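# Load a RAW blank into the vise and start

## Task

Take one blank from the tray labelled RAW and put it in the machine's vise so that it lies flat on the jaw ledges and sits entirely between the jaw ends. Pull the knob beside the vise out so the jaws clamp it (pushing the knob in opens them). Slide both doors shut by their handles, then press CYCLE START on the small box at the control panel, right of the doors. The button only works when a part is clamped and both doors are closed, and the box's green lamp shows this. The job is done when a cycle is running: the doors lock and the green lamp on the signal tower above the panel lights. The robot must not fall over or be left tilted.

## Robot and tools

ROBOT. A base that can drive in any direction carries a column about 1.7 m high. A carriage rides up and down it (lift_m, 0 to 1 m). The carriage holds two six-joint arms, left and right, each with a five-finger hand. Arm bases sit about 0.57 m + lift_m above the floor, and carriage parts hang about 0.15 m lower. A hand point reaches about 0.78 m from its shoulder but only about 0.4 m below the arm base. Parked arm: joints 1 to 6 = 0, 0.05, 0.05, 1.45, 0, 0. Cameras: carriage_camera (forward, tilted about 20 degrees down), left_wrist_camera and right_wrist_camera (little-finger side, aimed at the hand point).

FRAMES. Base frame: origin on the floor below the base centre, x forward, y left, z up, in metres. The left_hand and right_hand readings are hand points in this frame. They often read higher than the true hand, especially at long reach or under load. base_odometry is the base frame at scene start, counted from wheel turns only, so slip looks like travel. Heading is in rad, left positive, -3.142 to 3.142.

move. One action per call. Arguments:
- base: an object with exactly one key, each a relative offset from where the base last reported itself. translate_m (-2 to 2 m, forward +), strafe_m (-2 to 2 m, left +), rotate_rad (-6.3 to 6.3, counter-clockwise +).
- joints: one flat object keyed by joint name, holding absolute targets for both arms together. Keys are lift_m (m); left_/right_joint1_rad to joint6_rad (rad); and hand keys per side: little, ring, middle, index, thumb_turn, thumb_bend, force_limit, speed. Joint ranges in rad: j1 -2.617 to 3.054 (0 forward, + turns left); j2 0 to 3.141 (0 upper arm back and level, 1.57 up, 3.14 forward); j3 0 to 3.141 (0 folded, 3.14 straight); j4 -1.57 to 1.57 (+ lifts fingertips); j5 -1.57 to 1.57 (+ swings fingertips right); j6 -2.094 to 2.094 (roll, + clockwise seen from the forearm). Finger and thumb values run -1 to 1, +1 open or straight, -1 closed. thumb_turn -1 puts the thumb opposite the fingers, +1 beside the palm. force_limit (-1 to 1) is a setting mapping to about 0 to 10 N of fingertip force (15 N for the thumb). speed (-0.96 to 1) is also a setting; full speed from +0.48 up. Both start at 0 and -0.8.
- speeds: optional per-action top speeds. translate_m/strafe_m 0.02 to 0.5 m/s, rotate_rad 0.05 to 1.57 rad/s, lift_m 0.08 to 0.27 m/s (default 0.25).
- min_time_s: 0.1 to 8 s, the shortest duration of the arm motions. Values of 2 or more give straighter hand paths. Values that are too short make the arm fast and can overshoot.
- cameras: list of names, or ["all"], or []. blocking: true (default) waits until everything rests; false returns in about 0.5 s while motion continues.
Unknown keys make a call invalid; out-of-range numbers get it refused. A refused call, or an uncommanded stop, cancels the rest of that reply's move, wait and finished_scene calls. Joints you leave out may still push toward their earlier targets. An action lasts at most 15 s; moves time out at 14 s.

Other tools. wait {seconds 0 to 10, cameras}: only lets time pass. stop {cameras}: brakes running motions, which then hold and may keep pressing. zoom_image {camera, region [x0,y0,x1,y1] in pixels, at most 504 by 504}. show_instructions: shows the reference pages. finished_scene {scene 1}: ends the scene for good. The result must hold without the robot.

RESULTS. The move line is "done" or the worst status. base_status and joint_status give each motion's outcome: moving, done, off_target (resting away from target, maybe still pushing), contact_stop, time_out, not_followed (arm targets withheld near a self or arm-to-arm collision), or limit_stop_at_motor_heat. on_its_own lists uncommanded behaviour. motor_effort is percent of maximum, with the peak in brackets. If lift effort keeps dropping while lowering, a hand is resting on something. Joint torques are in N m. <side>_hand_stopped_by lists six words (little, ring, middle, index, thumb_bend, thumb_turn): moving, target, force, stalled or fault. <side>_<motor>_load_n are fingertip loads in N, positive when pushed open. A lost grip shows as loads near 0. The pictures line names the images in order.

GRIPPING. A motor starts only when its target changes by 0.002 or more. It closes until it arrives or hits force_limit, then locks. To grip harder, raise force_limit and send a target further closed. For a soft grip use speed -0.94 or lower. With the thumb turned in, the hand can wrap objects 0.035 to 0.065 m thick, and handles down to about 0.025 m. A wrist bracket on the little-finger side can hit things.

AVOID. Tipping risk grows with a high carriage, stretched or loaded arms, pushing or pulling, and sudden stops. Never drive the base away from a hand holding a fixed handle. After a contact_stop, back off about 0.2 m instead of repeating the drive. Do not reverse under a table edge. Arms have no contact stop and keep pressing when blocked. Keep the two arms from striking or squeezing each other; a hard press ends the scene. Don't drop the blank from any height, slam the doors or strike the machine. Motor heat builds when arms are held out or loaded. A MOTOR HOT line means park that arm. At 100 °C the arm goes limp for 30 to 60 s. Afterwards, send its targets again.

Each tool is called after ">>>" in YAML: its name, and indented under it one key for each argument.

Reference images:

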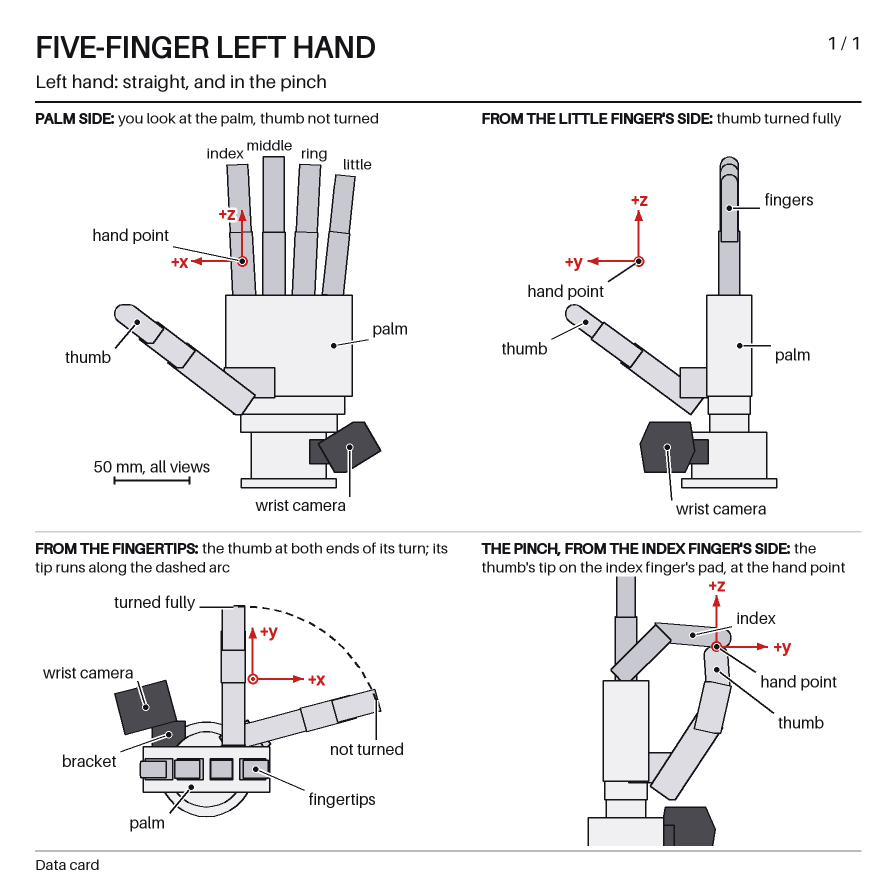

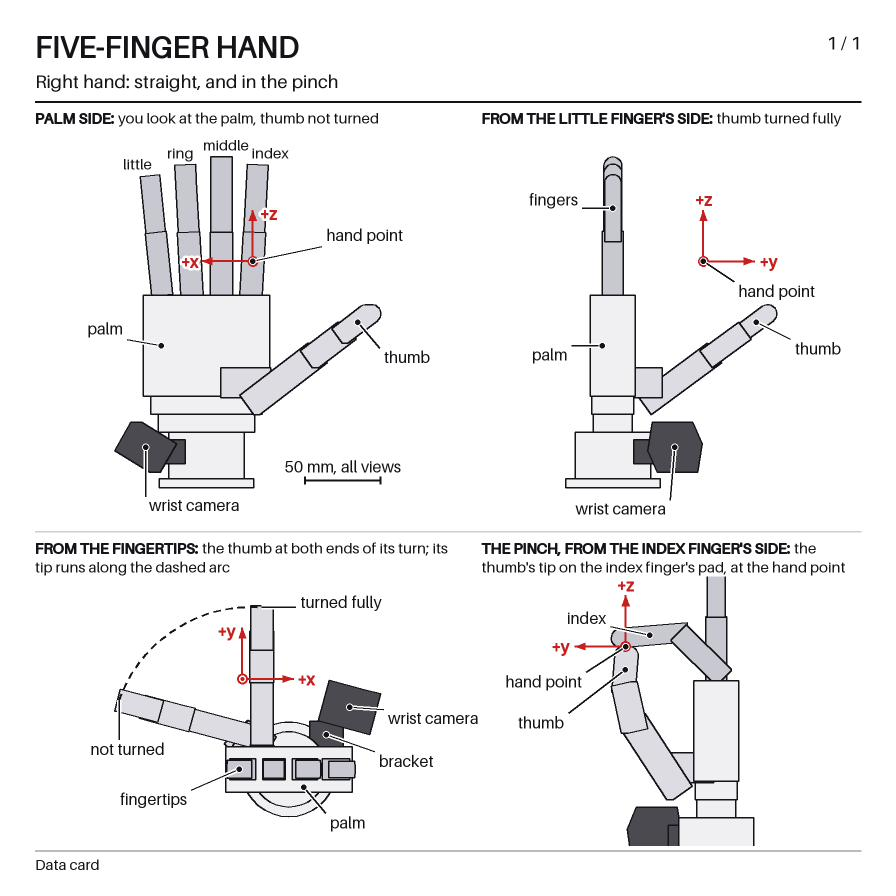

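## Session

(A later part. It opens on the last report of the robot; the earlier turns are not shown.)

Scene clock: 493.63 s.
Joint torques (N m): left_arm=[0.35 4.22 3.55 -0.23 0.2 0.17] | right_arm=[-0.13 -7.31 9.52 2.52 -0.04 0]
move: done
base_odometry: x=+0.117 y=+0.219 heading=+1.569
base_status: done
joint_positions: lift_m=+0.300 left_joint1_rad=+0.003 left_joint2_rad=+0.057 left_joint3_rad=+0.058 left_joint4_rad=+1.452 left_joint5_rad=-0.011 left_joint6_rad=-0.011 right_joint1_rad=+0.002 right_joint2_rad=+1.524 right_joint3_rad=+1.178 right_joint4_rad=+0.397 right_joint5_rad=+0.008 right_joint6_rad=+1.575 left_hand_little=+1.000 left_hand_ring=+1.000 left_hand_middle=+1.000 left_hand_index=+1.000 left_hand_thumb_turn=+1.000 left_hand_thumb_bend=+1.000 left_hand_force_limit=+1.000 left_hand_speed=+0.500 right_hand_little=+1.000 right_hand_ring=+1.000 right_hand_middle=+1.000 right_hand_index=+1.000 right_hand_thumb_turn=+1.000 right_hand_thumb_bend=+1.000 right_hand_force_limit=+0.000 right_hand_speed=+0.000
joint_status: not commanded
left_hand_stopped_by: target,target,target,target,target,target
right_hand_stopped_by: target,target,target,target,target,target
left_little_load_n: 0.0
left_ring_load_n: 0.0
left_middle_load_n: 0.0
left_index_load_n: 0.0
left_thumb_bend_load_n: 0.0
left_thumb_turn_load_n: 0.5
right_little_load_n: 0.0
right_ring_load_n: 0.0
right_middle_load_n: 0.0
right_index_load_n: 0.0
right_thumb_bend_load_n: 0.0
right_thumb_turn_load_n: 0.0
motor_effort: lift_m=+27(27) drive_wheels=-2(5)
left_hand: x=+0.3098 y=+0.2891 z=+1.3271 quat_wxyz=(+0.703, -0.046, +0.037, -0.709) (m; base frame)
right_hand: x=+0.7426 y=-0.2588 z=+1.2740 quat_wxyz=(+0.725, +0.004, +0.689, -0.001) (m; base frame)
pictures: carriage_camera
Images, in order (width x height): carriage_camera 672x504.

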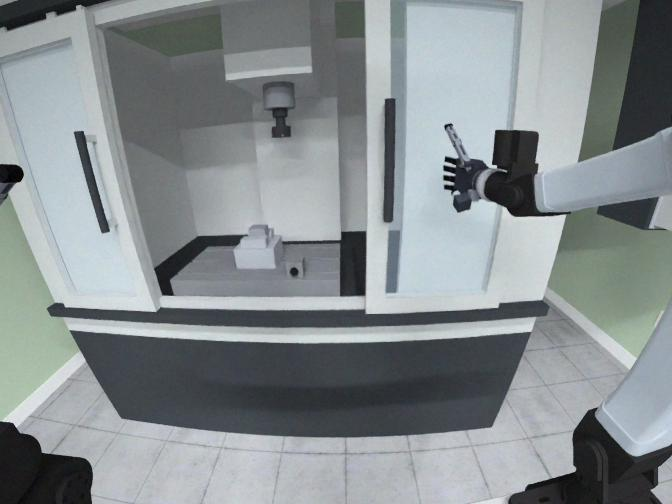

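>>> move:
  base: {"translate_m": 0.015}
  cameras: []

>>> move:
  base: {"strafe_m": 0.2}
  speeds: {"strafe_m": 0.08}
  cameras: ["carriage_camera"]

Scene clock: 494.93 s.
Joint torques (N m): left_arm=[0.34 4.26 3.59 -0.22 0.19 0.16] | right_arm=[-0.14 -7.38 9.52 2.55 -0.03 0]
move: done
base_odometry: x=+0.117 y=+0.234 heading=+1.569
base_status: done
joint_positions: lift_m=+0.300 left_joint1_rad=+0.003 left_joint2_rad=+0.057 left_joint3_rad=+0.058 left_joint4_rad=+1.452 left_joint5_rad=-0.011 left_joint6_rad=-0.011 right_joint1_rad=+0.002 right_joint2_rad=+1.524 right_joint3_rad=+1.178 right_joint4_rad=+0.395 right_joint5_rad=+0.007 right_joint6_rad=+1.575 left_hand_little=+1.000 left_hand_ring=+1.000 left_hand_middle=+1.000 left_hand_index=+1.000 left_hand_thumb_turn=+1.000 left_hand_thumb_bend=+1.000 left_hand_force_limit=+1.000 left_hand_speed=+0.500 right_hand_little=+1.000 right_hand_ring=+1.000 right_hand_middle=+1.000 right_hand_index=+1.000 right_hand_thumb_turn=+1.000 right_hand_thumb_bend=+1.000 right_hand_force_limit=+0.000 right_hand_speed=+0.000
joint_status: not commanded
left_hand_stopped_by: target,target,target,target,target,target
right_hand_stopped_by: target,target,target,target,target,target
left_little_load_n: 0.0
left_ring_load_n: 0.0
left_middle_load_n: 0.0
left_index_load_n: 0.0
left_thumb_bend_load_n: 0.0
left_thumb_turn_load_n: 0.0
right_little_load_n: 0.0
right_ring_load_n: 0.0
right_middle_load_n: 0.0
right_index_load_n: 0.0
right_thumb_bend_load_n: -0.5
right_thumb_turn_load_n: 0.0
motor_effort: lift_m=+26(27) drive_wheels=+0(7)
left_hand: x=+0.3100 y=+0.2891 z=+1.3271 quat_wxyz=(+0.703, -0.046, +0.038, -0.709) (m; base frame)
right_hand: x=+0.7425 y=-0.2585 z=+1.2736 quat_wxyz=(+0.724, +0.003, +0.689, +0.000) (m; base frame)
pictures: none
No camera images: "cameras" was empty.

Scene clock: 498.07 s.
Joint torques (N m): left_arm=[0.51 4.23 3.52 -0.22 0.14 0.17] | right_arm=[3.23 -7.39 9.52 2.55 -1.77 0]
move: done
base_odometry: x=-0.083 y=+0.234 heading=+1.569
base_status: done
joint_positions: lift_m=+0.300 left_joint1_rad=+0.002 left_joint2_rad=+0.057 left_joint3_rad=+0.058 left_joint4_rad=+1.452 left_joint5_rad=-0.009 left_joint6_rad=-0.011 right_joint1_rad=-0.039 right_joint2_rad=+1.524 right_joint3_rad=+1.178 right_joint4_rad=+0.395 right_joint5_rad=+0.160 right_joint6_rad=+1.574 left_hand_little=+1.000 left_hand_ring=+1.000 left_hand_middle=+1.000 left_hand_index=+1.000 left_hand_thumb_turn=+1.000 left_hand_thumb_bend=+1.000 left_hand_force_limit=+1.000 left_hand_speed=+0.500 right_hand_little=+1.000 right_hand_ring=+1.000 right_hand_middle=+1.000 right_hand_index=+1.000 right_hand_thumb_turn=+1.000 right_hand_thumb_bend=+1.000 right_hand_force_limit=+0.000 right_hand_speed=+0.000
joint_status: not commanded
left_hand_stopped_by: target,target,target,target,target,target
right_hand_stopped_by: target,target,target,target,target,target
left_little_load_n: 0.0
left_ring_load_n: 0.0
left_middle_load_n: 0.0
left_index_load_n: 0.0
left_thumb_bend_load_n: 0.0
left_thumb_turn_load_n: 0.0
right_little_load_n: 0.0
right_ring_load_n: 0.5
right_middle_load_n: 0.0
right_index_load_n: 0.0
right_thumb_bend_load_n: 0.0
right_thumb_turn_load_n: 0.0
motor_effort: lift_m=+27(27) drive_wheels=+0(3)
left_hand: x=+0.3099 y=+0.2886 z=+1.3270 quat_wxyz=(+0.703, -0.045, +0.038, -0.709) (m; base frame)
right_hand: x=+0.7500 y=-0.3107 z=+1.2739 quat_wxyz=(+0.721, +0.073, +0.686, -0.068) (m; base frame)
pictures: carriage_camera
Images, in order (width x height): carriage_camera 672x504.

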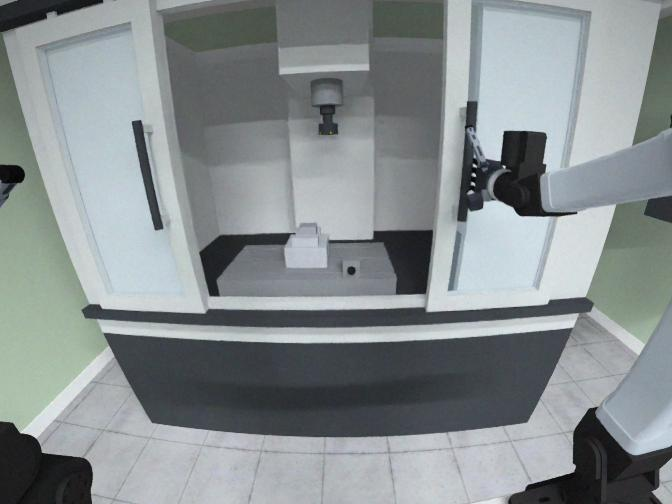

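>>> move:
  base: {"strafe_m": 0.2}
  speeds: {"strafe_m": 0.08}
  cameras: ["carriage_camera"]

Scene clock: 501.37 s.
Joint torques (N m): left_arm=[0.54 4.25 3.55 -0.21 0.11 0.17] | right_arm=[7.23 -7.36 9.51 2.54 -3.47 0.01]
move: done
base_odometry: x=-0.283 y=+0.234 heading=+1.569
base_status: done
joint_positions: lift_m=+0.300 left_joint1_rad=+0.002 left_joint2_rad=+0.057 left_joint3_rad=+0.058 left_joint4_rad=+1.452 left_joint5_rad=-0.008 left_joint6_rad=-0.011 right_joint1_rad=-0.087 right_joint2_rad=+1.524 right_joint3_rad=+1.178 right_joint4_rad=+0.392 right_joint5_rad=+0.310 right_joint6_rad=+1.574 left_hand_little=+1.000 left_hand_ring=+1.000 left_hand_middle=+1.000 left_hand_index=+1.000 left_hand_thumb_turn=+1.000 left_hand_thumb_bend=+1.000 left_hand_force_limit=+1.000 left_hand_speed=+0.500 right_hand_little=+1.000 right_hand_ring=+1.000 right_hand_middle=+1.000 right_hand_index=+1.000 right_hand_thumb_turn=+1.000 right_hand_thumb_bend=+1.000 right_hand_force_limit=+0.000 right_hand_speed=+0.000
joint_status: not commanded
left_hand_stopped_by: target,target,target,target,target,target
right_hand_stopped_by: target,target,target,target,target,target
left_little_load_n: 0.0
left_ring_load_n: 0.0
left_middle_load_n: -0.5
left_index_load_n: 0.0
left_thumb_bend_load_n: 0.0
left_thumb_turn_load_n: 0.0
right_little_load_n: -0.5
right_ring_load_n: 0.0
right_middle_load_n: 2.5
right_index_load_n: 0.0
right_thumb_bend_load_n: 0.0
right_thumb_turn_load_n: 0.0
motor_effort: lift_m=+26(27) drive_wheels=+0(6)
left_hand: x=+0.3099 y=+0.2884 z=+1.3270 quat_wxyz=(+0.703, -0.045, +0.039, -0.709) (m; base frame)
right_hand: x=+0.7493 y=-0.3665 z=+1.2731 quat_wxyz=(+0.710, +0.142, +0.677, -0.136) (m; base frame)
pictures: carriage_camera
Images, in order (width x height): carriage_camera 672x504.

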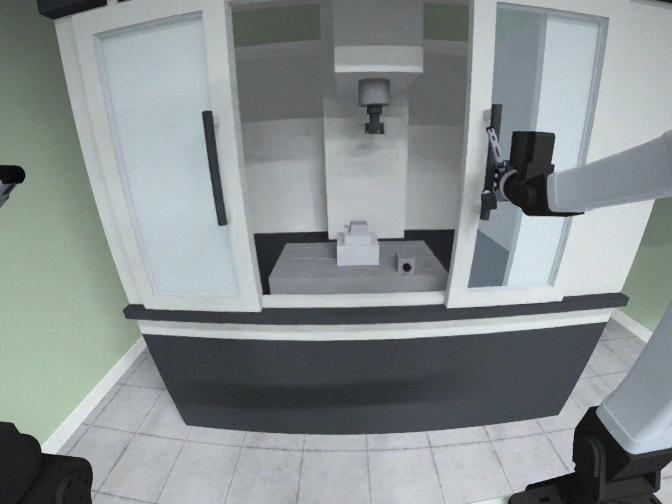

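>>> move:
  base: {"strafe_m": 0.13}
  speeds: {"strafe_m": 0.08}
  cameras: ["carriage_camera"]

Scene clock: 503.77 s.
Joint torques (N m): left_arm=[0.38 4.22 3.51 -0.24 0.12 0.16] | right_arm=[-0.5 -7.35 9.31 2.55 0.01 0.01]
move: done
base_odometry: x=-0.413 y=+0.234 heading=+1.570
base_status: done
joint_positions: lift_m=+0.300 left_joint1_rad=+0.001 left_joint2_rad=+0.057 left_joint3_rad=+0.058 left_joint4_rad=+1.452 left_joint5_rad=-0.007 left_joint6_rad=-0.011 right_joint1_rad=+0.006 right_joint2_rad=+1.524 right_joint3_rad=+1.180 right_joint4_rad=+0.396 right_joint5_rad=+0.004 right_joint6_rad=+1.574 left_hand_little=+1.000 left_hand_ring=+1.000 left_hand_middle=+1.000 left_hand_index=+1.000 left_hand_thumb_turn=+1.000 left_hand_thumb_bend=+1.000 left_hand_force_limit=+1.000 left_hand_speed=+0.500 right_hand_little=+1.000 right_hand_ring=+1.000 right_hand_middle=+1.000 right_hand_index=+1.000 right_hand_thumb_turn=+1.000 right_hand_thumb_bend=+1.000 right_hand_force_limit=+0.000 right_hand_speed=+0.000
joint_status: not commanded
left_hand_stopped_by: target,target,target,target,target,target
right_hand_stopped_by: target,target,target,target,target,target
left_little_load_n: 0.0
left_ring_load_n: 0.0
left_middle_load_n: 0.0
left_index_load_n: 0.0
left_thumb_bend_load_n: -0.5
left_thumb_turn_load_n: 0.0
right_little_load_n: 0.0
right_ring_load_n: 0.0
right_middle_load_n: 0.0
right_index_load_n: 0.0
right_thumb_bend_load_n: 0.0
right_thumb_turn_load_n: 0.0
motor_effort: lift_m=+26(27) drive_wheels=-2(7)
left_hand: x=+0.3097 y=+0.2881 z=+1.3270 quat_wxyz=(+0.702, -0.044, +0.039, -0.709) (m; base frame)
right_hand: x=+0.7419 y=-0.2557 z=+1.2748 quat_wxyz=(+0.725, +0.000, +0.688, +0.002) (m; base frame)
pictures: carriage_camera
Images, in order (width x height): carriage_camera 672x504.

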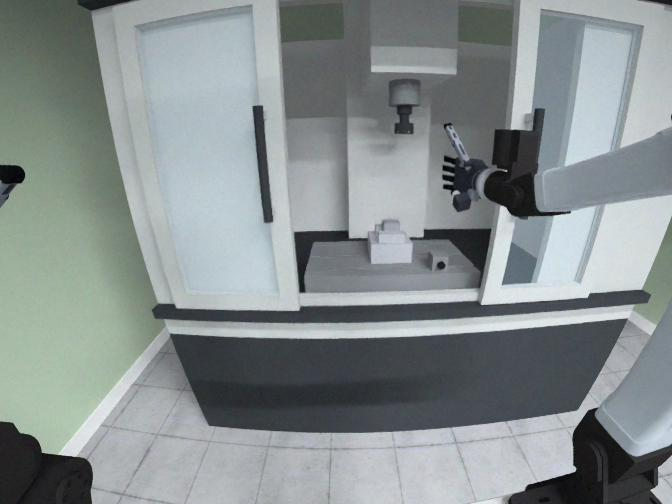

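>>> move:
  base: {"translate_m": -0.08}
  joints: {"right_joint5_rad": -0.2}
  cameras: []

>>> move:
  base: {"strafe_m": -0.37}
  speeds: {"strafe_m": 0.3}
  cameras: []

>>> move:
  base: {"translate_m": 0.10}
  speeds: {"translate_m": 0.15}
  cameras: ["carriage_camera"]

Scene clock: 505.63 s.
Joint torques (N m): left_arm=[0.51 4.3 3.38 -0.23 0.15 0.18] | right_arm=[-0.43 -7.27 9.35 2.54 -0.04 0.01]
move: done
base_odometry: x=-0.413 y=+0.154 heading=+1.570
base_status: done
joint_positions: lift_m=+0.300 left_joint1_rad=+0.001 left_joint2_rad=+0.057 left_joint3_rad=+0.058 left_joint4_rad=+1.452 left_joint5_rad=-0.007 left_joint6_rad=-0.011 right_joint1_rad=+0.005 right_joint2_rad=+1.524 right_joint3_rad=+1.180 right_joint4_rad=+0.395 right_joint5_rad=-0.192 right_joint6_rad=+1.574 left_hand_little=+1.000 left_hand_ring=+1.000 left_hand_middle=+1.000 left_hand_index=+1.000 left_hand_thumb_turn=+1.000 left_hand_thumb_bend=+1.000 left_hand_force_limit=+1.000 left_hand_speed=+0.500 right_hand_little=+1.000 right_hand_ring=+1.000 right_hand_middle=+1.000 right_hand_index=+1.000 right_hand_thumb_turn=+1.000 right_hand_thumb_bend=+1.000 right_hand_force_limit=+0.000 right_hand_speed=+0.000
joint_status: all done
left_hand_stopped_by: target,target,target,target,target,target
right_hand_stopped_by: target,target,target,target,target,target
left_little_load_n: 0.0
left_ring_load_n: 0.0
left_middle_load_n: 0.0
left_index_load_n: 0.0
left_thumb_bend_load_n: 0.0
left_thumb_turn_load_n: 0.0
right_little_load_n: 0.0
right_ring_load_n: 0.0
right_middle_load_n: 0.0
right_index_load_n: 0.0
right_thumb_bend_load_n: 0.0
right_thumb_turn_load_n: 0.0
motor_effort: lift_m=+26(27) drive_wheels=-1(5)
left_hand: x=+0.3097 y=+0.2881 z=+1.3270 quat_wxyz=(+0.702, -0.044, +0.039, -0.709) (m; base frame)
right_hand: x=+0.7266 y=-0.2194 z=+1.2738 quat_wxyz=(+0.721, -0.070, +0.685, +0.069) (m; base frame)
pictures: none
No camera images: "cameras" was empty.

Scene clock: 508.37 s.
Joint torques (N m): left_arm=[0.5 4.25 3.59 -0.24 0.09 0.17] | right_arm=[-0.13 -7.27 9.35 2.54 0.01 0]
move: done
base_odometry: x=-0.043 y=+0.153 heading=+1.569
base_status: done
joint_positions: lift_m=+0.300 left_joint1_rad=+0.001 left_joint2_rad=+0.057 left_joint3_rad=+0.058 left_joint4_rad=+1.452 left_joint5_rad=-0.006 left_joint6_rad=-0.011 right_joint1_rad=+0.001 right_joint2_rad=+1.524 right_joint3_rad=+1.180 right_joint4_rad=+0.395 right_joint5_rad=-0.197 right_joint6_rad=+1.574 left_hand_little=+1.000 left_hand_ring=+1.000 left_hand_middle=+1.000 left_hand_index=+1.000 left_hand_thumb_turn=+1.000 left_hand_thumb_bend=+1.000 left_hand_force_limit=+1.000 left_hand_speed=+0.500 right_hand_little=+1.000 right_hand_ring=+1.000 right_hand_middle=+1.000 right_hand_index=+1.000 right_hand_thumb_turn=+1.000 right_hand_thumb_bend=+1.000 right_hand_force_limit=+0.000 right_hand_speed=+0.000
joint_status: not commanded
left_hand_stopped_by: target,target,target,target,target,target
right_hand_stopped_by: target,target,target,target,target,target
left_little_load_n: 0.0
left_ring_load_n: 0.0
left_middle_load_n: 0.0
left_index_load_n: 0.0
left_thumb_bend_load_n: 0.0
left_thumb_turn_load_n: 0.0
right_little_load_n: 0.0
right_ring_load_n: 0.0
right_middle_load_n: 0.0
right_index_load_n: 0.0
right_thumb_bend_load_n: 0.0
right_thumb_turn_load_n: -0.5
motor_effort: lift_m=+26(27) drive_wheels=-3(7)
left_hand: x=+0.3097 y=+0.2879 z=+1.3270 quat_wxyz=(+0.702, -0.044, +0.039, -0.709) (m; base frame)
right_hand: x=+0.7265 y=-0.2206 z=+1.2738 quat_wxyz=(+0.721, -0.071, +0.685, +0.069) (m; base frame)
pictures: none
No camera images: "cameras" was empty.

Scene clock: 509.93 s.
Joint torques (N m): left_arm=[0.49 4.22 3.55 -0.23 0.11 0.16] | right_arm=[-0.16 -7.34 9.32 2.53 0.02 0.01]
move: done
base_odometry: x=-0.043 y=+0.253 heading=+1.569
base_status: done
joint_positions: lift_m=+0.300 left_joint1_rad=+0.001 left_joint2_rad=+0.057 left_joint3_rad=+0.058 left_joint4_rad=+1.452 left_joint5_rad=-0.006 left_joint6_rad=-0.011 right_joint1_rad=+0.001 right_joint2_rad=+1.524 right_joint3_rad=+1.180 right_joint4_rad=+0.395 right_joint5_rad=-0.197 right_joint6_rad=+1.574 left_hand_little=+1.000 left_hand_ring=+1.000 left_hand_middle=+1.000 left_hand_index=+1.000 left_hand_thumb_turn=+1.000 left_hand_thumb_bend=+1.000 left_hand_force_limit=+1.000 left_hand_speed=+0.500 right_hand_little=+1.000 right_hand_ring=+1.000 right_hand_middle=+1.000 right_hand_index=+1.000 right_hand_thumb_turn=+1.000 right_hand_thumb_bend=+1.000 right_hand_force_limit=+0.000 right_hand_speed=+0.000
joint_status: not commanded
left_hand_stopped_by: target,target,target,target,target,target
right_hand_stopped_by: target,target,target,target,target,target
left_little_load_n: 0.0
left_ring_load_n: 0.0
left_middle_load_n: 0.0
left_index_load_n: 0.0
left_thumb_bend_load_n: 0.0
left_thumb_turn_load_n: 0.0
right_little_load_n: 0.5
right_ring_load_n: 0.0
right_middle_load_n: 0.0
right_index_load_n: 0.0
right_thumb_bend_load_n: 0.0
right_thumb_turn_load_n: 0.0
motor_effort: lift_m=+27(27) drive_wheels=-4(7)
left_hand: x=+0.3097 y=+0.2879 z=+1.3270 quat_wxyz=(+0.702, -0.044, +0.039, -0.709) (m; base frame)
right_hand: x=+0.7265 y=-0.2206 z=+1.2738 quat_wxyz=(+0.721, -0.071, +0.685, +0.069) (m; base frame)
pictures: carriage_camera
Images, in order (width x height): carriage_camera 672x504.

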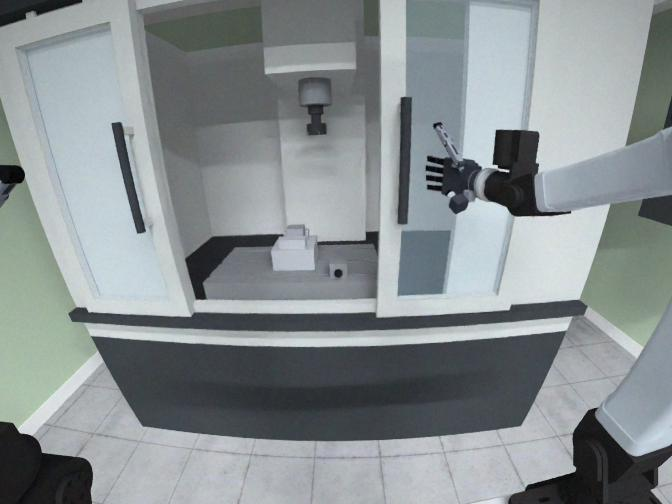

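>>> move:
  base: {"translate_m": 0.008}
  cameras: []

>>> move:
  base: {"strafe_m": 0.17}
  speeds: {"strafe_m": 0.07}
  cameras: ["carriage_camera"]

Scene clock: 510.77 s.
Joint torques (N m): left_arm=[0.5 4.15 3.52 -0.21 0.14 0.16] | right_arm=[-0.14 -7.32 9.29 2.53 0.01 0.01]
move: done
base_odometry: x=-0.043 y=+0.261 heading=+1.568
base_status: done
joint_positions: lift_m=+0.300 left_joint1_rad=+0.001 left_joint2_rad=+0.057 left_joint3_rad=+0.058 left_joint4_rad=+1.452 left_joint5_rad=-0.006 left_joint6_rad=-0.011 right_joint1_rad=+0.001 right_joint2_rad=+1.524 right_joint3_rad=+1.180 right_joint4_rad=+0.395 right_joint5_rad=-0.197 right_joint6_rad=+1.574 left_hand_little=+1.000 left_hand_ring=+1.000 left_hand_middle=+1.000 left_hand_index=+1.000 left_hand_thumb_turn=+1.000 left_hand_thumb_bend=+1.000 left_hand_force_limit=+1.000 left_hand_speed=+0.500 right_hand_little=+1.000 right_hand_ring=+1.000 right_hand_middle=+1.000 right_hand_index=+1.000 right_hand_thumb_turn=+1.000 right_hand_thumb_bend=+1.000 right_hand_force_limit=+0.000 right_hand_speed=+0.000
joint_status: not commanded
left_hand_stopped_by: target,target,target,target,target,target
right_hand_stopped_by: target,target,target,target,target,target
left_little_load_n: 0.0
left_ring_load_n: 0.0
left_middle_load_n: 0.0
left_index_load_n: 0.0
left_thumb_bend_load_n: 0.0
left_thumb_turn_load_n: 0.0
right_little_load_n: 0.0
right_ring_load_n: 0.0
right_middle_load_n: 0.0
right_index_load_n: 0.0
right_thumb_bend_load_n: -0.5
right_thumb_turn_load_n: 0.0
motor_effort: lift_m=+26(27) drive_wheels=-3(7)
left_hand: x=+0.3099 y=+0.2879 z=+1.3269 quat_wxyz=(+0.702, -0.044, +0.040, -0.709) (m; base frame)
right_hand: x=+0.7265 y=-0.2206 z=+1.2738 quat_wxyz=(+0.721, -0.071, +0.685, +0.069) (m; base frame)
pictures: none
No camera images: "cameras" was empty.

Scene clock: 513.77 s.
Joint torques (N m): left_arm=[0.51 4.16 3.59 -0.23 0.08 0.17] | right_arm=[5.85 -7.39 9.33 2.55 -3.04 0.03]
move: done
base_odometry: x=-0.213 y=+0.262 heading=+1.568
base_status: done
joint_positions: lift_m=+0.300 left_joint1_rad=+0.001 left_joint2_rad=+0.057 left_joint3_rad=+0.058 left_joint4_rad=+1.452 left_joint5_rad=-0.005 left_joint6_rad=-0.011 right_joint1_rad=-0.070 right_joint2_rad=+1.524 right_joint3_rad=+1.180 right_joint4_rad=+0.396 right_joint5_rad=+0.072 right_joint6_rad=+1.573 left_hand_little=+1.000 left_hand_ring=+1.000 left_hand_middle=+1.000 left_hand_index=+1.000 left_hand_thumb_turn=+1.000 left_hand_thumb_bend=+1.000 left_hand_force_limit=+1.000 left_hand_speed=+0.500 right_hand_little=+1.000 right_hand_ring=+1.000 right_hand_middle=+1.000 right_hand_index=+1.000 right_hand_thumb_turn=+1.000 right_hand_thumb_bend=+1.000 right_hand_force_limit=+0.000 right_hand_speed=+0.000
joint_status: not commanded
left_hand_stopped_by: target,target,target,target,target,target
right_hand_stopped_by: target,target,target,target,target,target
left_little_load_n: 0.0
left_ring_load_n: 0.0
left_middle_load_n: 0.0
left_index_load_n: 0.0
left_thumb_bend_load_n: 0.0
left_thumb_turn_load_n: 0.0
right_little_load_n: 0.0
right_ring_load_n: 0.5
right_middle_load_n: 0.5
right_index_load_n: 0.0
right_thumb_bend_load_n: 0.0
right_thumb_turn_load_n: -0.5
motor_effort: lift_m=+26(27) drive_wheels=+2(5)
left_hand: x=+0.3099 y=+0.2877 z=+1.3269 quat_wxyz=(+0.702, -0.044, +0.040, -0.709) (m; base frame)
right_hand: x=+0.7478 y=-0.3093 z=+1.2749 quat_wxyz=(+0.724, +0.051, +0.687, -0.050) (m; base frame)
pictures: carriage_camera
Images, in order (width x height): carriage_camera 672x504.

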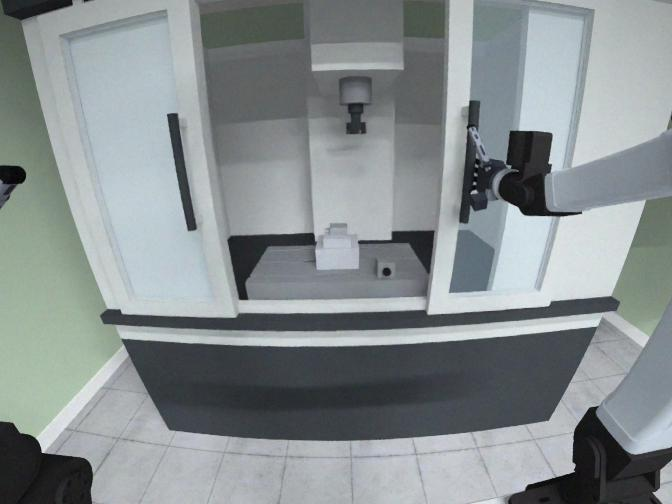

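>>> move:
  base: {"strafe_m": 0.12}
  speeds: {"strafe_m": 0.06}
  cameras: ["carriage_camera"]

Scene clock: 516.47 s.
Joint torques (N m): left_arm=[0.62 4.21 3.54 -0.23 0.1 0.16] | right_arm=[7.01 -7.83 9.36 2.47 -2.89 0.02]
move: done
base_odometry: x=-0.333 y=+0.263 heading=+1.567
base_status: done
joint_positions: lift_m=+0.300 left_joint1_rad=+0.001 left_joint2_rad=+0.057 left_joint3_rad=+0.058 left_joint4_rad=+1.452 left_joint5_rad=-0.004 left_joint6_rad=-0.011 right_joint1_rad=-0.084 right_joint2_rad=+1.528 right_joint3_rad=+1.180 right_joint4_rad=+0.402 right_joint5_rad=+0.061 right_joint6_rad=+1.573 left_hand_little=+1.000 left_hand_ring=+1.000 left_hand_middle=+1.000 left_hand_index=+1.000 left_hand_thumb_turn=+1.000 left_hand_thumb_bend=+1.000 left_hand_force_limit=+1.000 left_hand_speed=+0.500 right_hand_little=+1.000 right_hand_ring=+1.000 right_hand_middle=+1.000 right_hand_index=+1.000 right_hand_thumb_turn=+1.000 right_hand_thumb_bend=+1.000 right_hand_force_limit=+0.000 right_hand_speed=+0.000
joint_status: not commanded
left_hand_stopped_by: target,target,target,target,target,target
right_hand_stopped_by: target,target,target,target,target,target
left_little_load_n: 0.0
left_ring_load_n: 0.0
left_middle_load_n: 0.0
left_index_load_n: 0.0
left_thumb_bend_load_n: 0.0
left_thumb_turn_load_n: 0.0
right_little_load_n: 0.0
right_ring_load_n: 0.5
right_middle_load_n: 0.5
right_index_load_n: 0.0
right_thumb_bend_load_n: 0.0
right_thumb_turn_load_n: 0.0
motor_effort: lift_m=+26(27) drive_wheels=+2(9)
left_hand: x=+0.3099 y=+0.2876 z=+1.3269 quat_wxyz=(+0.702, -0.043, +0.040, -0.710) (m; base frame)
right_hand: x=+0.7485 y=-0.3145 z=+1.2744 quat_wxyz=(+0.724, +0.051, +0.686, -0.051) (m; base frame)
pictures: carriage_camera
Images, in order (width x height): carriage_camera 672x504.

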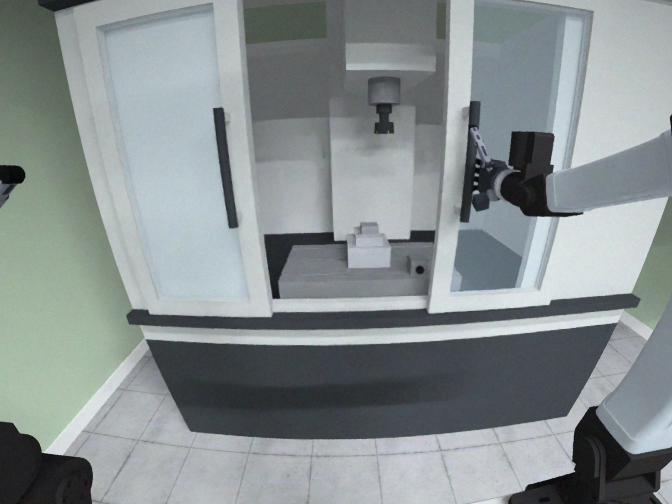

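>>> move:
  base: {"strafe_m": 0.07}
  speeds: {"strafe_m": 0.05}
  cameras: ["carriage_camera"]

Scene clock: 518.53 s.
Joint torques (N m): left_arm=[0.57 4.25 3.54 -0.23 0.07 0.17] | right_arm=[7.02 -7.8 9.35 2.48 -3.09 0.02]
move: done
base_odometry: x=-0.402 y=+0.263 heading=+1.567
base_status: done
joint_positions: lift_m=+0.300 left_joint1_rad=+0.001 left_joint2_rad=+0.057 left_joint3_rad=+0.058 left_joint4_rad=+1.452 left_joint5_rad=-0.004 left_joint6_rad=-0.011 right_joint1_rad=-0.084 right_joint2_rad=+1.528 right_joint3_rad=+1.180 right_joint4_rad=+0.401 right_joint5_rad=+0.075 right_joint6_rad=+1.573 left_hand_little=+1.000 left_hand_ring=+1.000 left_hand_middle=+1.000 left_hand_index=+1.000 left_hand_thumb_turn=+1.000 left_hand_thumb_bend=+1.000 left_hand_force_limit=+1.000 left_hand_speed=+0.500 right_hand_little=+1.000 right_hand_ring=+1.000 right_hand_middle=+1.000 right_hand_index=+1.000 right_hand_thumb_turn=+1.000 right_hand_thumb_bend=+1.000 right_hand_force_limit=+0.000 right_hand_speed=+0.000
joint_status: not commanded
left_hand_stopped_by: target,target,target,target,target,target
right_hand_stopped_by: target,target,target,target,target,target
left_little_load_n: 0.0
left_ring_load_n: 0.0
left_middle_load_n: 0.0
left_index_load_n: 0.0
left_thumb_bend_load_n: 0.0
left_thumb_turn_load_n: 0.0
right_little_load_n: 0.0
right_ring_load_n: 0.5
right_middle_load_n: 0.5
right_index_load_n: 0.0
right_thumb_bend_load_n: 0.0
right_thumb_turn_load_n: 0.0
motor_effort: lift_m=+26(27) drive_wheels=+1(8)
left_hand: x=+0.3099 y=+0.2875 z=+1.3268 quat_wxyz=(+0.702, -0.043, +0.040, -0.710) (m; base frame)
right_hand: x=+0.7489 y=-0.3175 z=+1.2742 quat_wxyz=(+0.723, +0.057, +0.686, -0.056) (m; base frame)
pictures: carriage_camera
Images, in order (width x height): carriage_camera 672x504.

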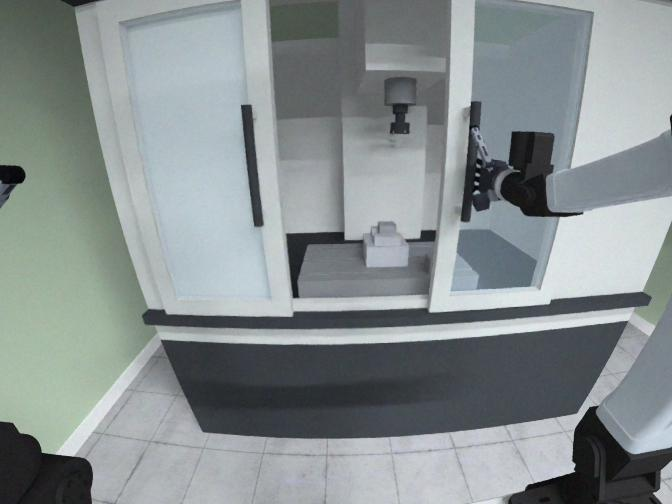

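>>> move:
  base: {"strafe_m": 0.05}
  speeds: {"strafe_m": 0.05}
  cameras: ["carriage_camera"]

Scene clock: 520.13 s.
Joint torques (N m): left_arm=[0.5 4.22 3.58 -0.22 0.08 0.17] | right_arm=[7.76 -7.82 9.35 2.47 -4.05 0.02]
move: done
base_odometry: x=-0.452 y=+0.264 heading=+1.567
base_status: done
joint_positions: lift_m=+0.300 left_joint1_rad=+0.001 left_joint2_rad=+0.057 left_joint3_rad=+0.058 left_joint4_rad=+1.452 left_joint5_rad=-0.003 left_joint6_rad=-0.011 right_joint1_rad=-0.093 right_joint2_rad=+1.528 right_joint3_rad=+1.180 right_joint4_rad=+0.401 right_joint5_rad=+0.163 right_joint6_rad=+1.573 left_hand_little=+1.000 left_hand_ring=+1.000 left_hand_middle=+1.000 left_hand_index=+1.000 left_hand_thumb_turn=+1.000 left_hand_thumb_bend=+1.000 left_hand_force_limit=+1.000 left_hand_speed=+0.500 right_hand_little=+1.000 right_hand_ring=+1.000 right_hand_middle=+1.000 right_hand_index=+1.000 right_hand_thumb_turn=+1.000 right_hand_thumb_bend=+1.000 right_hand_force_limit=+0.000 right_hand_speed=+0.000
joint_status: not commanded
left_hand_stopped_by: target,target,target,target,target,target
right_hand_stopped_by: target,target,target,target,target,target
left_little_load_n: 0.0
left_ring_load_n: 0.0
left_middle_load_n: 0.0
left_index_load_n: 0.0
left_thumb_bend_load_n: 0.0
left_thumb_turn_load_n: 0.0
right_little_load_n: 0.0
right_ring_load_n: 1.0
right_middle_load_n: 1.0
right_index_load_n: 0.0
right_thumb_bend_load_n: 0.0
right_thumb_turn_load_n: 0.0
motor_effort: lift_m=+26(27) drive_wheels=+2(8)
left_hand: x=+0.3099 y=+0.2874 z=+1.3268 quat_wxyz=(+0.702, -0.043, +0.040, -0.709) (m; base frame)
right_hand: x=+0.7505 y=-0.3401 z=+1.2744 quat_wxyz=(+0.720, +0.092, +0.682, -0.089) (m; base frame)
pictures: carriage_camera
Images, in order (width x height): carriage_camera 672x504.

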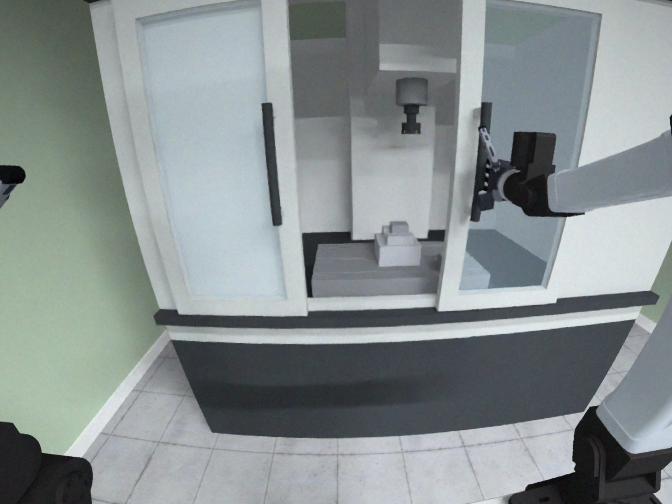

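>>> move:
  base: {"strafe_m": 0.025}
  speeds: {"strafe_m": 0.05}
  cameras: ["carriage_camera"]

Scene clock: 521.23 s.
Joint torques (N m): left_arm=[0.55 4.22 3.55 -0.24 0.08 0.16] | right_arm=[8.98 -7.82 9.33 2.47 -4.7 0.03]
move: done
base_odometry: x=-0.477 y=+0.264 heading=+1.566
base_status: done
joint_positions: lift_m=+0.300 left_joint1_rad=+0.001 left_joint2_rad=+0.057 left_joint3_rad=+0.058 left_joint4_rad=+1.452 left_joint5_rad=-0.003 left_joint6_rad=-0.011 right_joint1_rad=-0.108 right_joint2_rad=+1.528 right_joint3_rad=+1.180 right_joint4_rad=+0.401 right_joint5_rad=+0.219 right_joint6_rad=+1.573 left_hand_little=+1.000 left_hand_ring=+1.000 left_hand_middle=+1.000 left_hand_index=+1.000 left_hand_thumb_turn=+1.000 left_hand_thumb_bend=+1.000 left_hand_force_limit=+1.000 left_hand_speed=+0.500 right_hand_little=+1.000 right_hand_ring=+1.000 right_hand_middle=+1.000 right_hand_index=+1.000 right_hand_thumb_turn=+1.000 right_hand_thumb_bend=+1.000 right_hand_force_limit=+0.000 right_hand_speed=+0.000
joint_status: not commanded
left_hand_stopped_by: target,target,target,target,target,target
right_hand_stopped_by: target,target,target,target,target,target
left_little_load_n: 0.0
left_ring_load_n: 0.0
left_middle_load_n: 0.0
left_index_load_n: 0.0
left_thumb_bend_load_n: 0.0
left_thumb_turn_load_n: 0.0
right_little_load_n: 0.0
right_ring_load_n: 1.5
right_middle_load_n: 1.0
right_index_load_n: 0.0
right_thumb_bend_load_n: 0.0
right_thumb_turn_load_n: 0.0
motor_effort: lift_m=+27(27) drive_wheels=+2(9)
left_hand: x=+0.3099 y=+0.2874 z=+1.3268 quat_wxyz=(+0.702, -0.043, +0.041, -0.709) (m; base frame)
right_hand: x=+0.7501 y=-0.3592 z=+1.2745 quat_wxyz=(+0.716, +0.117, +0.679, -0.113) (m; base frame)
pictures: carriage_camera
Images, in order (width x height): carriage_camera 672x504.

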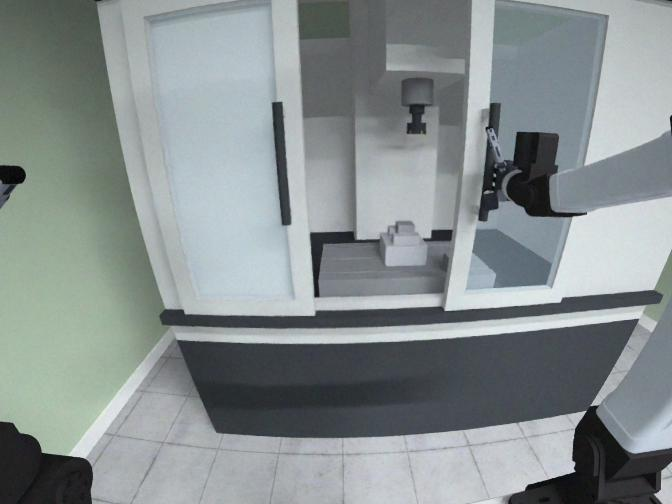

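>>> move:
  base: {"translate_m": -0.1}
  cameras: []

>>> move:
  joints: {"right_joint1_rad": 0, "right_joint2_rad": 0.05, "right_joint3_rad": 0.05, "right_joint4_rad": 1.45, "right_joint5_rad": 0, "right_joint6_rad": 0, "left_joint1_rad": 0, "left_joint2_rad": 1.54, "left_joint3_rad": 1.196, "left_joint4_rad": 0.37, "left_joint5_rad": 0.2, "left_joint6_rad": -1.57}
  cameras: ["carriage_camera"]

Scene clock: 523.03 s.
Joint torques (N m): left_arm=[0.46 4.36 3.58 -0.24 0.07 0.17] | right_arm=[-0.51 -7.91 9.31 2.5 -0.04 0.03]
move: done
base_odometry: x=-0.478 y=+0.164 heading=+1.566
base_status: done
joint_positions: lift_m=+0.300 left_joint1_rad=+0.001 left_joint2_rad=+0.057 left_joint3_rad=+0.058 left_joint4_rad=+1.453 left_joint5_rad=-0.003 left_joint6_rad=-0.011 right_joint1_rad=+0.006 right_joint2_rad=+1.529 right_joint3_rad=+1.180 right_joint4_rad=+0.397 right_joint5_rad=-0.192 right_joint6_rad=+1.573 left_hand_little=+1.000 left_hand_ring=+1.000 left_hand_middle=+1.000 left_hand_index=+1.000 left_hand_thumb_turn=+1.000 left_hand_thumb_bend=+1.000 left_hand_force_limit=+1.000 left_hand_speed=+0.500 right_hand_little=+1.000 right_hand_ring=+1.000 right_hand_middle=+1.000 right_hand_index=+1.000 right_hand_thumb_turn=+1.000 right_hand_thumb_bend=+1.000 right_hand_force_limit=+0.000 right_hand_speed=+0.000
joint_status: not commanded
left_hand_stopped_by: target,target,target,target,target,target
right_hand_stopped_by: target,target,target,target,target,target
left_little_load_n: 0.0
left_ring_load_n: 0.0
left_middle_load_n: 0.0
left_index_load_n: 0.0
left_thumb_bend_load_n: 0.0
left_thumb_turn_load_n: 0.0
right_little_load_n: 0.0
right_ring_load_n: 0.0
right_middle_load_n: 0.0
right_index_load_n: 0.0
right_thumb_bend_load_n: 0.0
right_thumb_turn_load_n: 0.0
motor_effort: lift_m=+26(27) drive_wheels=-1(9)
left_hand: x=+0.3095 y=+0.2874 z=+1.3270 quat_wxyz=(+0.702, -0.043, +0.040, -0.709) (m; base frame)
right_hand: x=+0.7279 y=-0.2191 z=+1.2716 quat_wxyz=(+0.720, -0.071, +0.687, +0.069) (m; base frame)
pictures: none
No camera images: "cameras" was empty.

Scene clock: 525.00 s.
Joint torques (N m): left_arm=[0.55 -7.49 8.16 2.16 0.22 -0.09] | right_arm=[-0.47 2.59 4.82 0.25 0.16 -0.08]
move: done
base_odometry: x=-0.478 y=+0.164 heading=+1.566
base_status: not commanded
joint_positions: lift_m=+0.300 left_joint1_rad=+0.001 left_joint2_rad=+1.533 left_joint3_rad=+1.170 left_joint4_rad=+0.383 left_joint5_rad=+0.184 left_joint6_rad=-1.556 right_joint1_rad=+0.006 right_joint2_rad=+0.063 right_joint3_rad=+0.060 right_joint4_rad=+1.435 right_joint5_rad=-0.008 right_joint6_rad=+0.011 left_hand_little=+1.000 left_hand_ring=+1.000 left_hand_middle=+1.000 left_hand_index=+1.000 left_hand_thumb_turn=+1.000 left_hand_thumb_bend=+1.000 left_hand_force_limit=+1.000 left_hand_speed=+0.500 right_hand_little=+1.000 right_hand_ring=+1.000 right_hand_middle=+1.000 right_hand_index=+1.000 right_hand_thumb_turn=+1.000 right_hand_thumb_bend=+1.000 right_hand_force_limit=+0.000 right_hand_speed=+0.000
joint_status: all done
left_hand_stopped_by: target,target,target,target,target,target
right_hand_stopped_by: target,target,target,target,target,target
left_little_load_n: 0.0
left_ring_load_n: 0.0
left_middle_load_n: 0.0
left_index_load_n: 0.0
left_thumb_bend_load_n: 0.0
left_thumb_turn_load_n: 0.0
right_little_load_n: 0.0
right_ring_load_n: 0.0
right_middle_load_n: 0.0
right_index_load_n: 0.0
right_thumb_bend_load_n: 0.0
right_thumb_turn_load_n: 0.0
motor_effort: lift_m=+26(27) drive_wheels=-1(2)
left_hand: x=+0.7312 y=+0.2238 z=+1.2601 quat_wxyz=(-0.059, -0.697, +0.070, -0.712) (m; base frame)
right_hand: x=+0.3150 y=-0.2847 z=+1.3254 quat_wxyz=(+0.711, -0.051, +0.046, -0.699) (m; base frame)
pictures: carriage_camera
Images, in order (width x height): carriage_camera 672x504.

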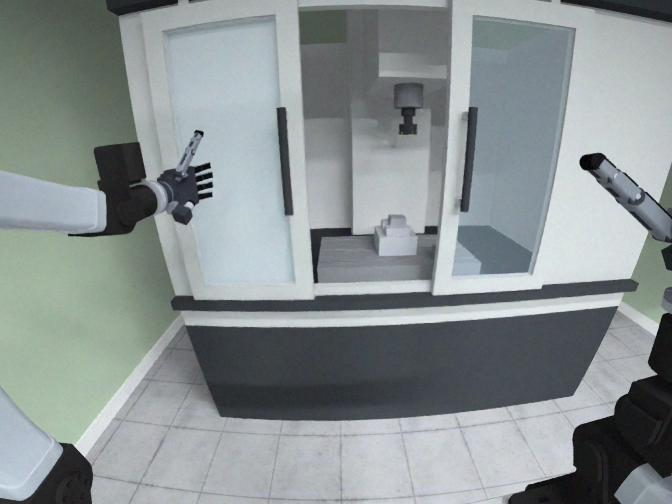

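>>> move:
  base: {"translate_m": 0.097}
  speeds: {"translate_m": 0.15}
  cameras: []

>>> move:
  base: {"strafe_m": -0.2}
  speeds: {"strafe_m": 0.1}
  cameras: ["carriage_camera"]

Scene clock: 526.67 s.
Joint torques (N m): left_arm=[0.51 -7.51 8.18 2.25 0.21 -0.11] | right_arm=[-0.47 2.63 5.01 0.19 0.13 -0.08]
move: done
base_odometry: x=-0.478 y=+0.261 heading=+1.567
base_status: done
joint_positions: lift_m=+0.300 left_joint1_rad=+0.001 left_joint2_rad=+1.533 left_joint3_rad=+1.170 left_joint4_rad=+0.377 left_joint5_rad=+0.186 left_joint6_rad=-1.558 right_joint1_rad=+0.006 right_joint2_rad=+0.063 right_joint3_rad=+0.058 right_joint4_rad=+1.442 right_joint5_rad=-0.005 right_joint6_rad=+0.010 left_hand_little=+1.000 left_hand_ring=+1.000 left_hand_middle=+1.000 left_hand_index=+1.000 left_hand_thumb_turn=+1.000 left_hand_thumb_bend=+1.000 left_hand_force_limit=+1.000 left_hand_speed=+0.500 right_hand_little=+1.000 right_hand_ring=+1.000 right_hand_middle=+1.000 right_hand_index=+1.000 right_hand_thumb_turn=+1.000 right_hand_thumb_bend=+1.000 right_hand_force_limit=+0.000 right_hand_speed=+0.000
joint_status: not commanded
left_hand_stopped_by: target,target,target,target,target,target
right_hand_stopped_by: target,target,target,target,target,target
left_little_load_n: 0.0
left_ring_load_n: 0.5
left_middle_load_n: 0.0
left_index_load_n: 0.0
left_thumb_bend_load_n: 0.0
left_thumb_turn_load_n: -0.5
right_little_load_n: 0.0
right_ring_load_n: 0.0
right_middle_load_n: 0.0
right_index_load_n: 0.0
right_thumb_bend_load_n: 0.0
right_thumb_turn_load_n: 0.0
motor_effort: lift_m=+26(27) drive_wheels=-2(7)
left_hand: x=+0.7312 y=+0.2235 z=+1.2586 quat_wxyz=(-0.060, -0.699, +0.070, -0.709) (m; base frame)
right_hand: x=+0.3141 y=-0.2853 z=+1.3253 quat_wxyz=(+0.711, -0.049, +0.046, -0.700) (m; base frame)
pictures: none
No camera images: "cameras" was empty.

Scene clock: 529.37 s.
Joint torques (N m): left_arm=[-1.55 -7.5 8.1 2.29 1.07 -0.06] | right_arm=[-0.47 2.61 5.01 0.17 0.11 -0.08]
move: done
base_odometry: x=-0.278 y=+0.260 heading=+1.567
base_status: done
joint_positions: lift_m=+0.300 left_joint1_rad=+0.023 left_joint2_rad=+1.533 left_joint3_rad=+1.171 left_joint4_rad=+0.375 left_joint5_rad=+0.113 left_joint6_rad=-1.563 right_joint1_rad=+0.006 right_joint2_rad=+0.063 right_joint3_rad=+0.058 right_joint4_rad=+1.442 right_joint5_rad=-0.004 right_joint6_rad=+0.010 left_hand_little=+1.000 left_hand_ring=+1.000 left_hand_middle=+1.000 left_hand_index=+1.000 left_hand_thumb_turn=+1.000 left_hand_thumb_bend=+1.000 left_hand_force_limit=+1.000 left_hand_speed=+0.500 right_hand_little=+1.000 right_hand_ring=+1.000 right_hand_middle=+1.000 right_hand_index=+1.000 right_hand_thumb_turn=+1.000 right_hand_thumb_bend=+1.000 right_hand_force_limit=+0.000 right_hand_speed=+0.000
joint_status: not commanded
left_hand_stopped_by: target,target,target,target,target,target
right_hand_stopped_by: target,target,target,target,target,target
left_little_load_n: 0.0
left_ring_load_n: 0.0
left_middle_load_n: 0.5
left_index_load_n: 0.0
left_thumb_bend_load_n: 0.0
left_thumb_turn_load_n: 0.0
right_little_load_n: 0.0
right_ring_load_n: 0.0
right_middle_load_n: 0.0
right_index_load_n: 0.0
right_thumb_bend_load_n: 0.0
right_thumb_turn_load_n: 0.0
motor_effort: lift_m=+26(27) drive_wheels=-3(8)
left_hand: x=+0.7393 y=+0.2481 z=+1.2588 quat_wxyz=(-0.029, -0.702, +0.035, -0.711) (m; base frame)
right_hand: x=+0.3141 y=-0.2856 z=+1.3254 quat_wxyz=(+0.711, -0.048, +0.046, -0.700) (m; base frame)
pictures: carriage_camera
Images, in order (width x height): carriage_camera 672x504.

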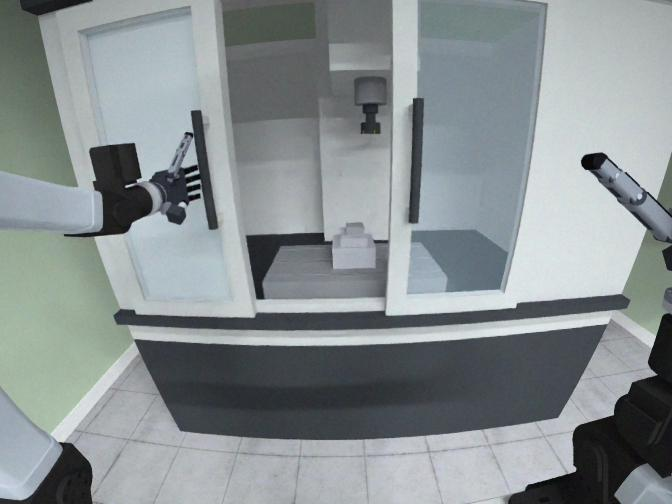

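>>> move:
  base: {"strafe_m": -0.25}
  speeds: {"strafe_m": 0.07}
  cameras: ["carriage_camera"]

Scene clock: 533.60 s.
Joint torques (N m): left_arm=[0.95 -7.17 7.88 2.28 0.15 0.02] | right_arm=[-0.44 2.61 5 0.13 0.11 -0.08]
move: done
base_odometry: x=-0.028 y=+0.260 heading=+1.567
base_status: done
joint_positions: lift_m=+0.300 left_joint1_rad=-0.004 left_joint2_rad=+1.531 left_joint3_rad=+1.174 left_joint4_rad=+0.374 left_joint5_rad=+0.188 left_joint6_rad=-1.570 right_joint1_rad=+0.006 right_joint2_rad=+0.063 right_joint3_rad=+0.058 right_joint4_rad=+1.445 right_joint5_rad=-0.003 right_joint6_rad=+0.010 left_hand_little=+1.000 left_hand_ring=+1.000 left_hand_middle=+1.000 left_hand_index=+1.000 left_hand_thumb_turn=+1.000 left_hand_thumb_bend=+1.000 left_hand_force_limit=+1.000 left_hand_speed=+0.500 right_hand_little=+1.000 right_hand_ring=+1.000 right_hand_middle=+1.000 right_hand_index=+1.000 right_hand_thumb_turn=+1.000 right_hand_thumb_bend=+1.000 right_hand_force_limit=+0.000 right_hand_speed=+0.000
joint_status: not commanded
left_hand_stopped_by: target,target,target,target,target,target
right_hand_stopped_by: target,target,target,target,target,target
left_little_load_n: 0.0
left_ring_load_n: 0.0
left_middle_load_n: 0.0
left_index_load_n: 0.0
left_thumb_bend_load_n: 0.0
left_thumb_turn_load_n: 0.0
right_little_load_n: 0.0
right_ring_load_n: 0.0
right_middle_load_n: 0.0
right_index_load_n: -0.5
right_thumb_bend_load_n: 0.0
right_thumb_turn_load_n: 0.0
motor_effort: lift_m=+26(27) drive_wheels=-2(8)
left_hand: x=+0.7298 y=+0.2204 z=+1.2618 quat_wxyz=(-0.067, -0.698, +0.069, -0.710) (m; base frame)
right_hand: x=+0.3134 y=-0.2857 z=+1.3257 quat_wxyz=(+0.711, -0.047, +0.045, -0.700) (m; base frame)
pictures: carriage_camera
Images, in order (width x height): carriage_camera 672x504.

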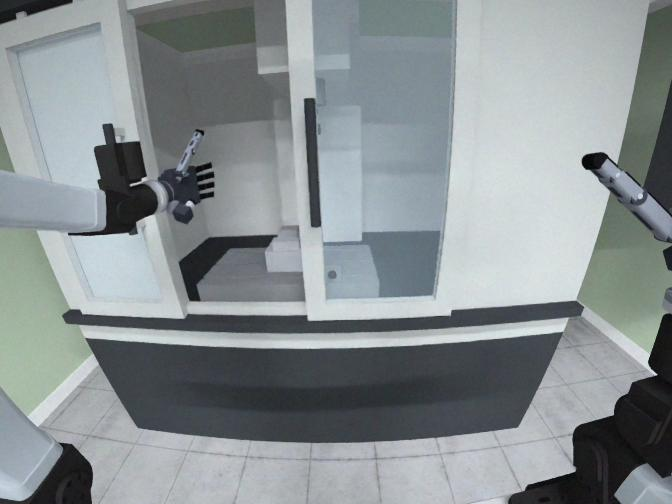

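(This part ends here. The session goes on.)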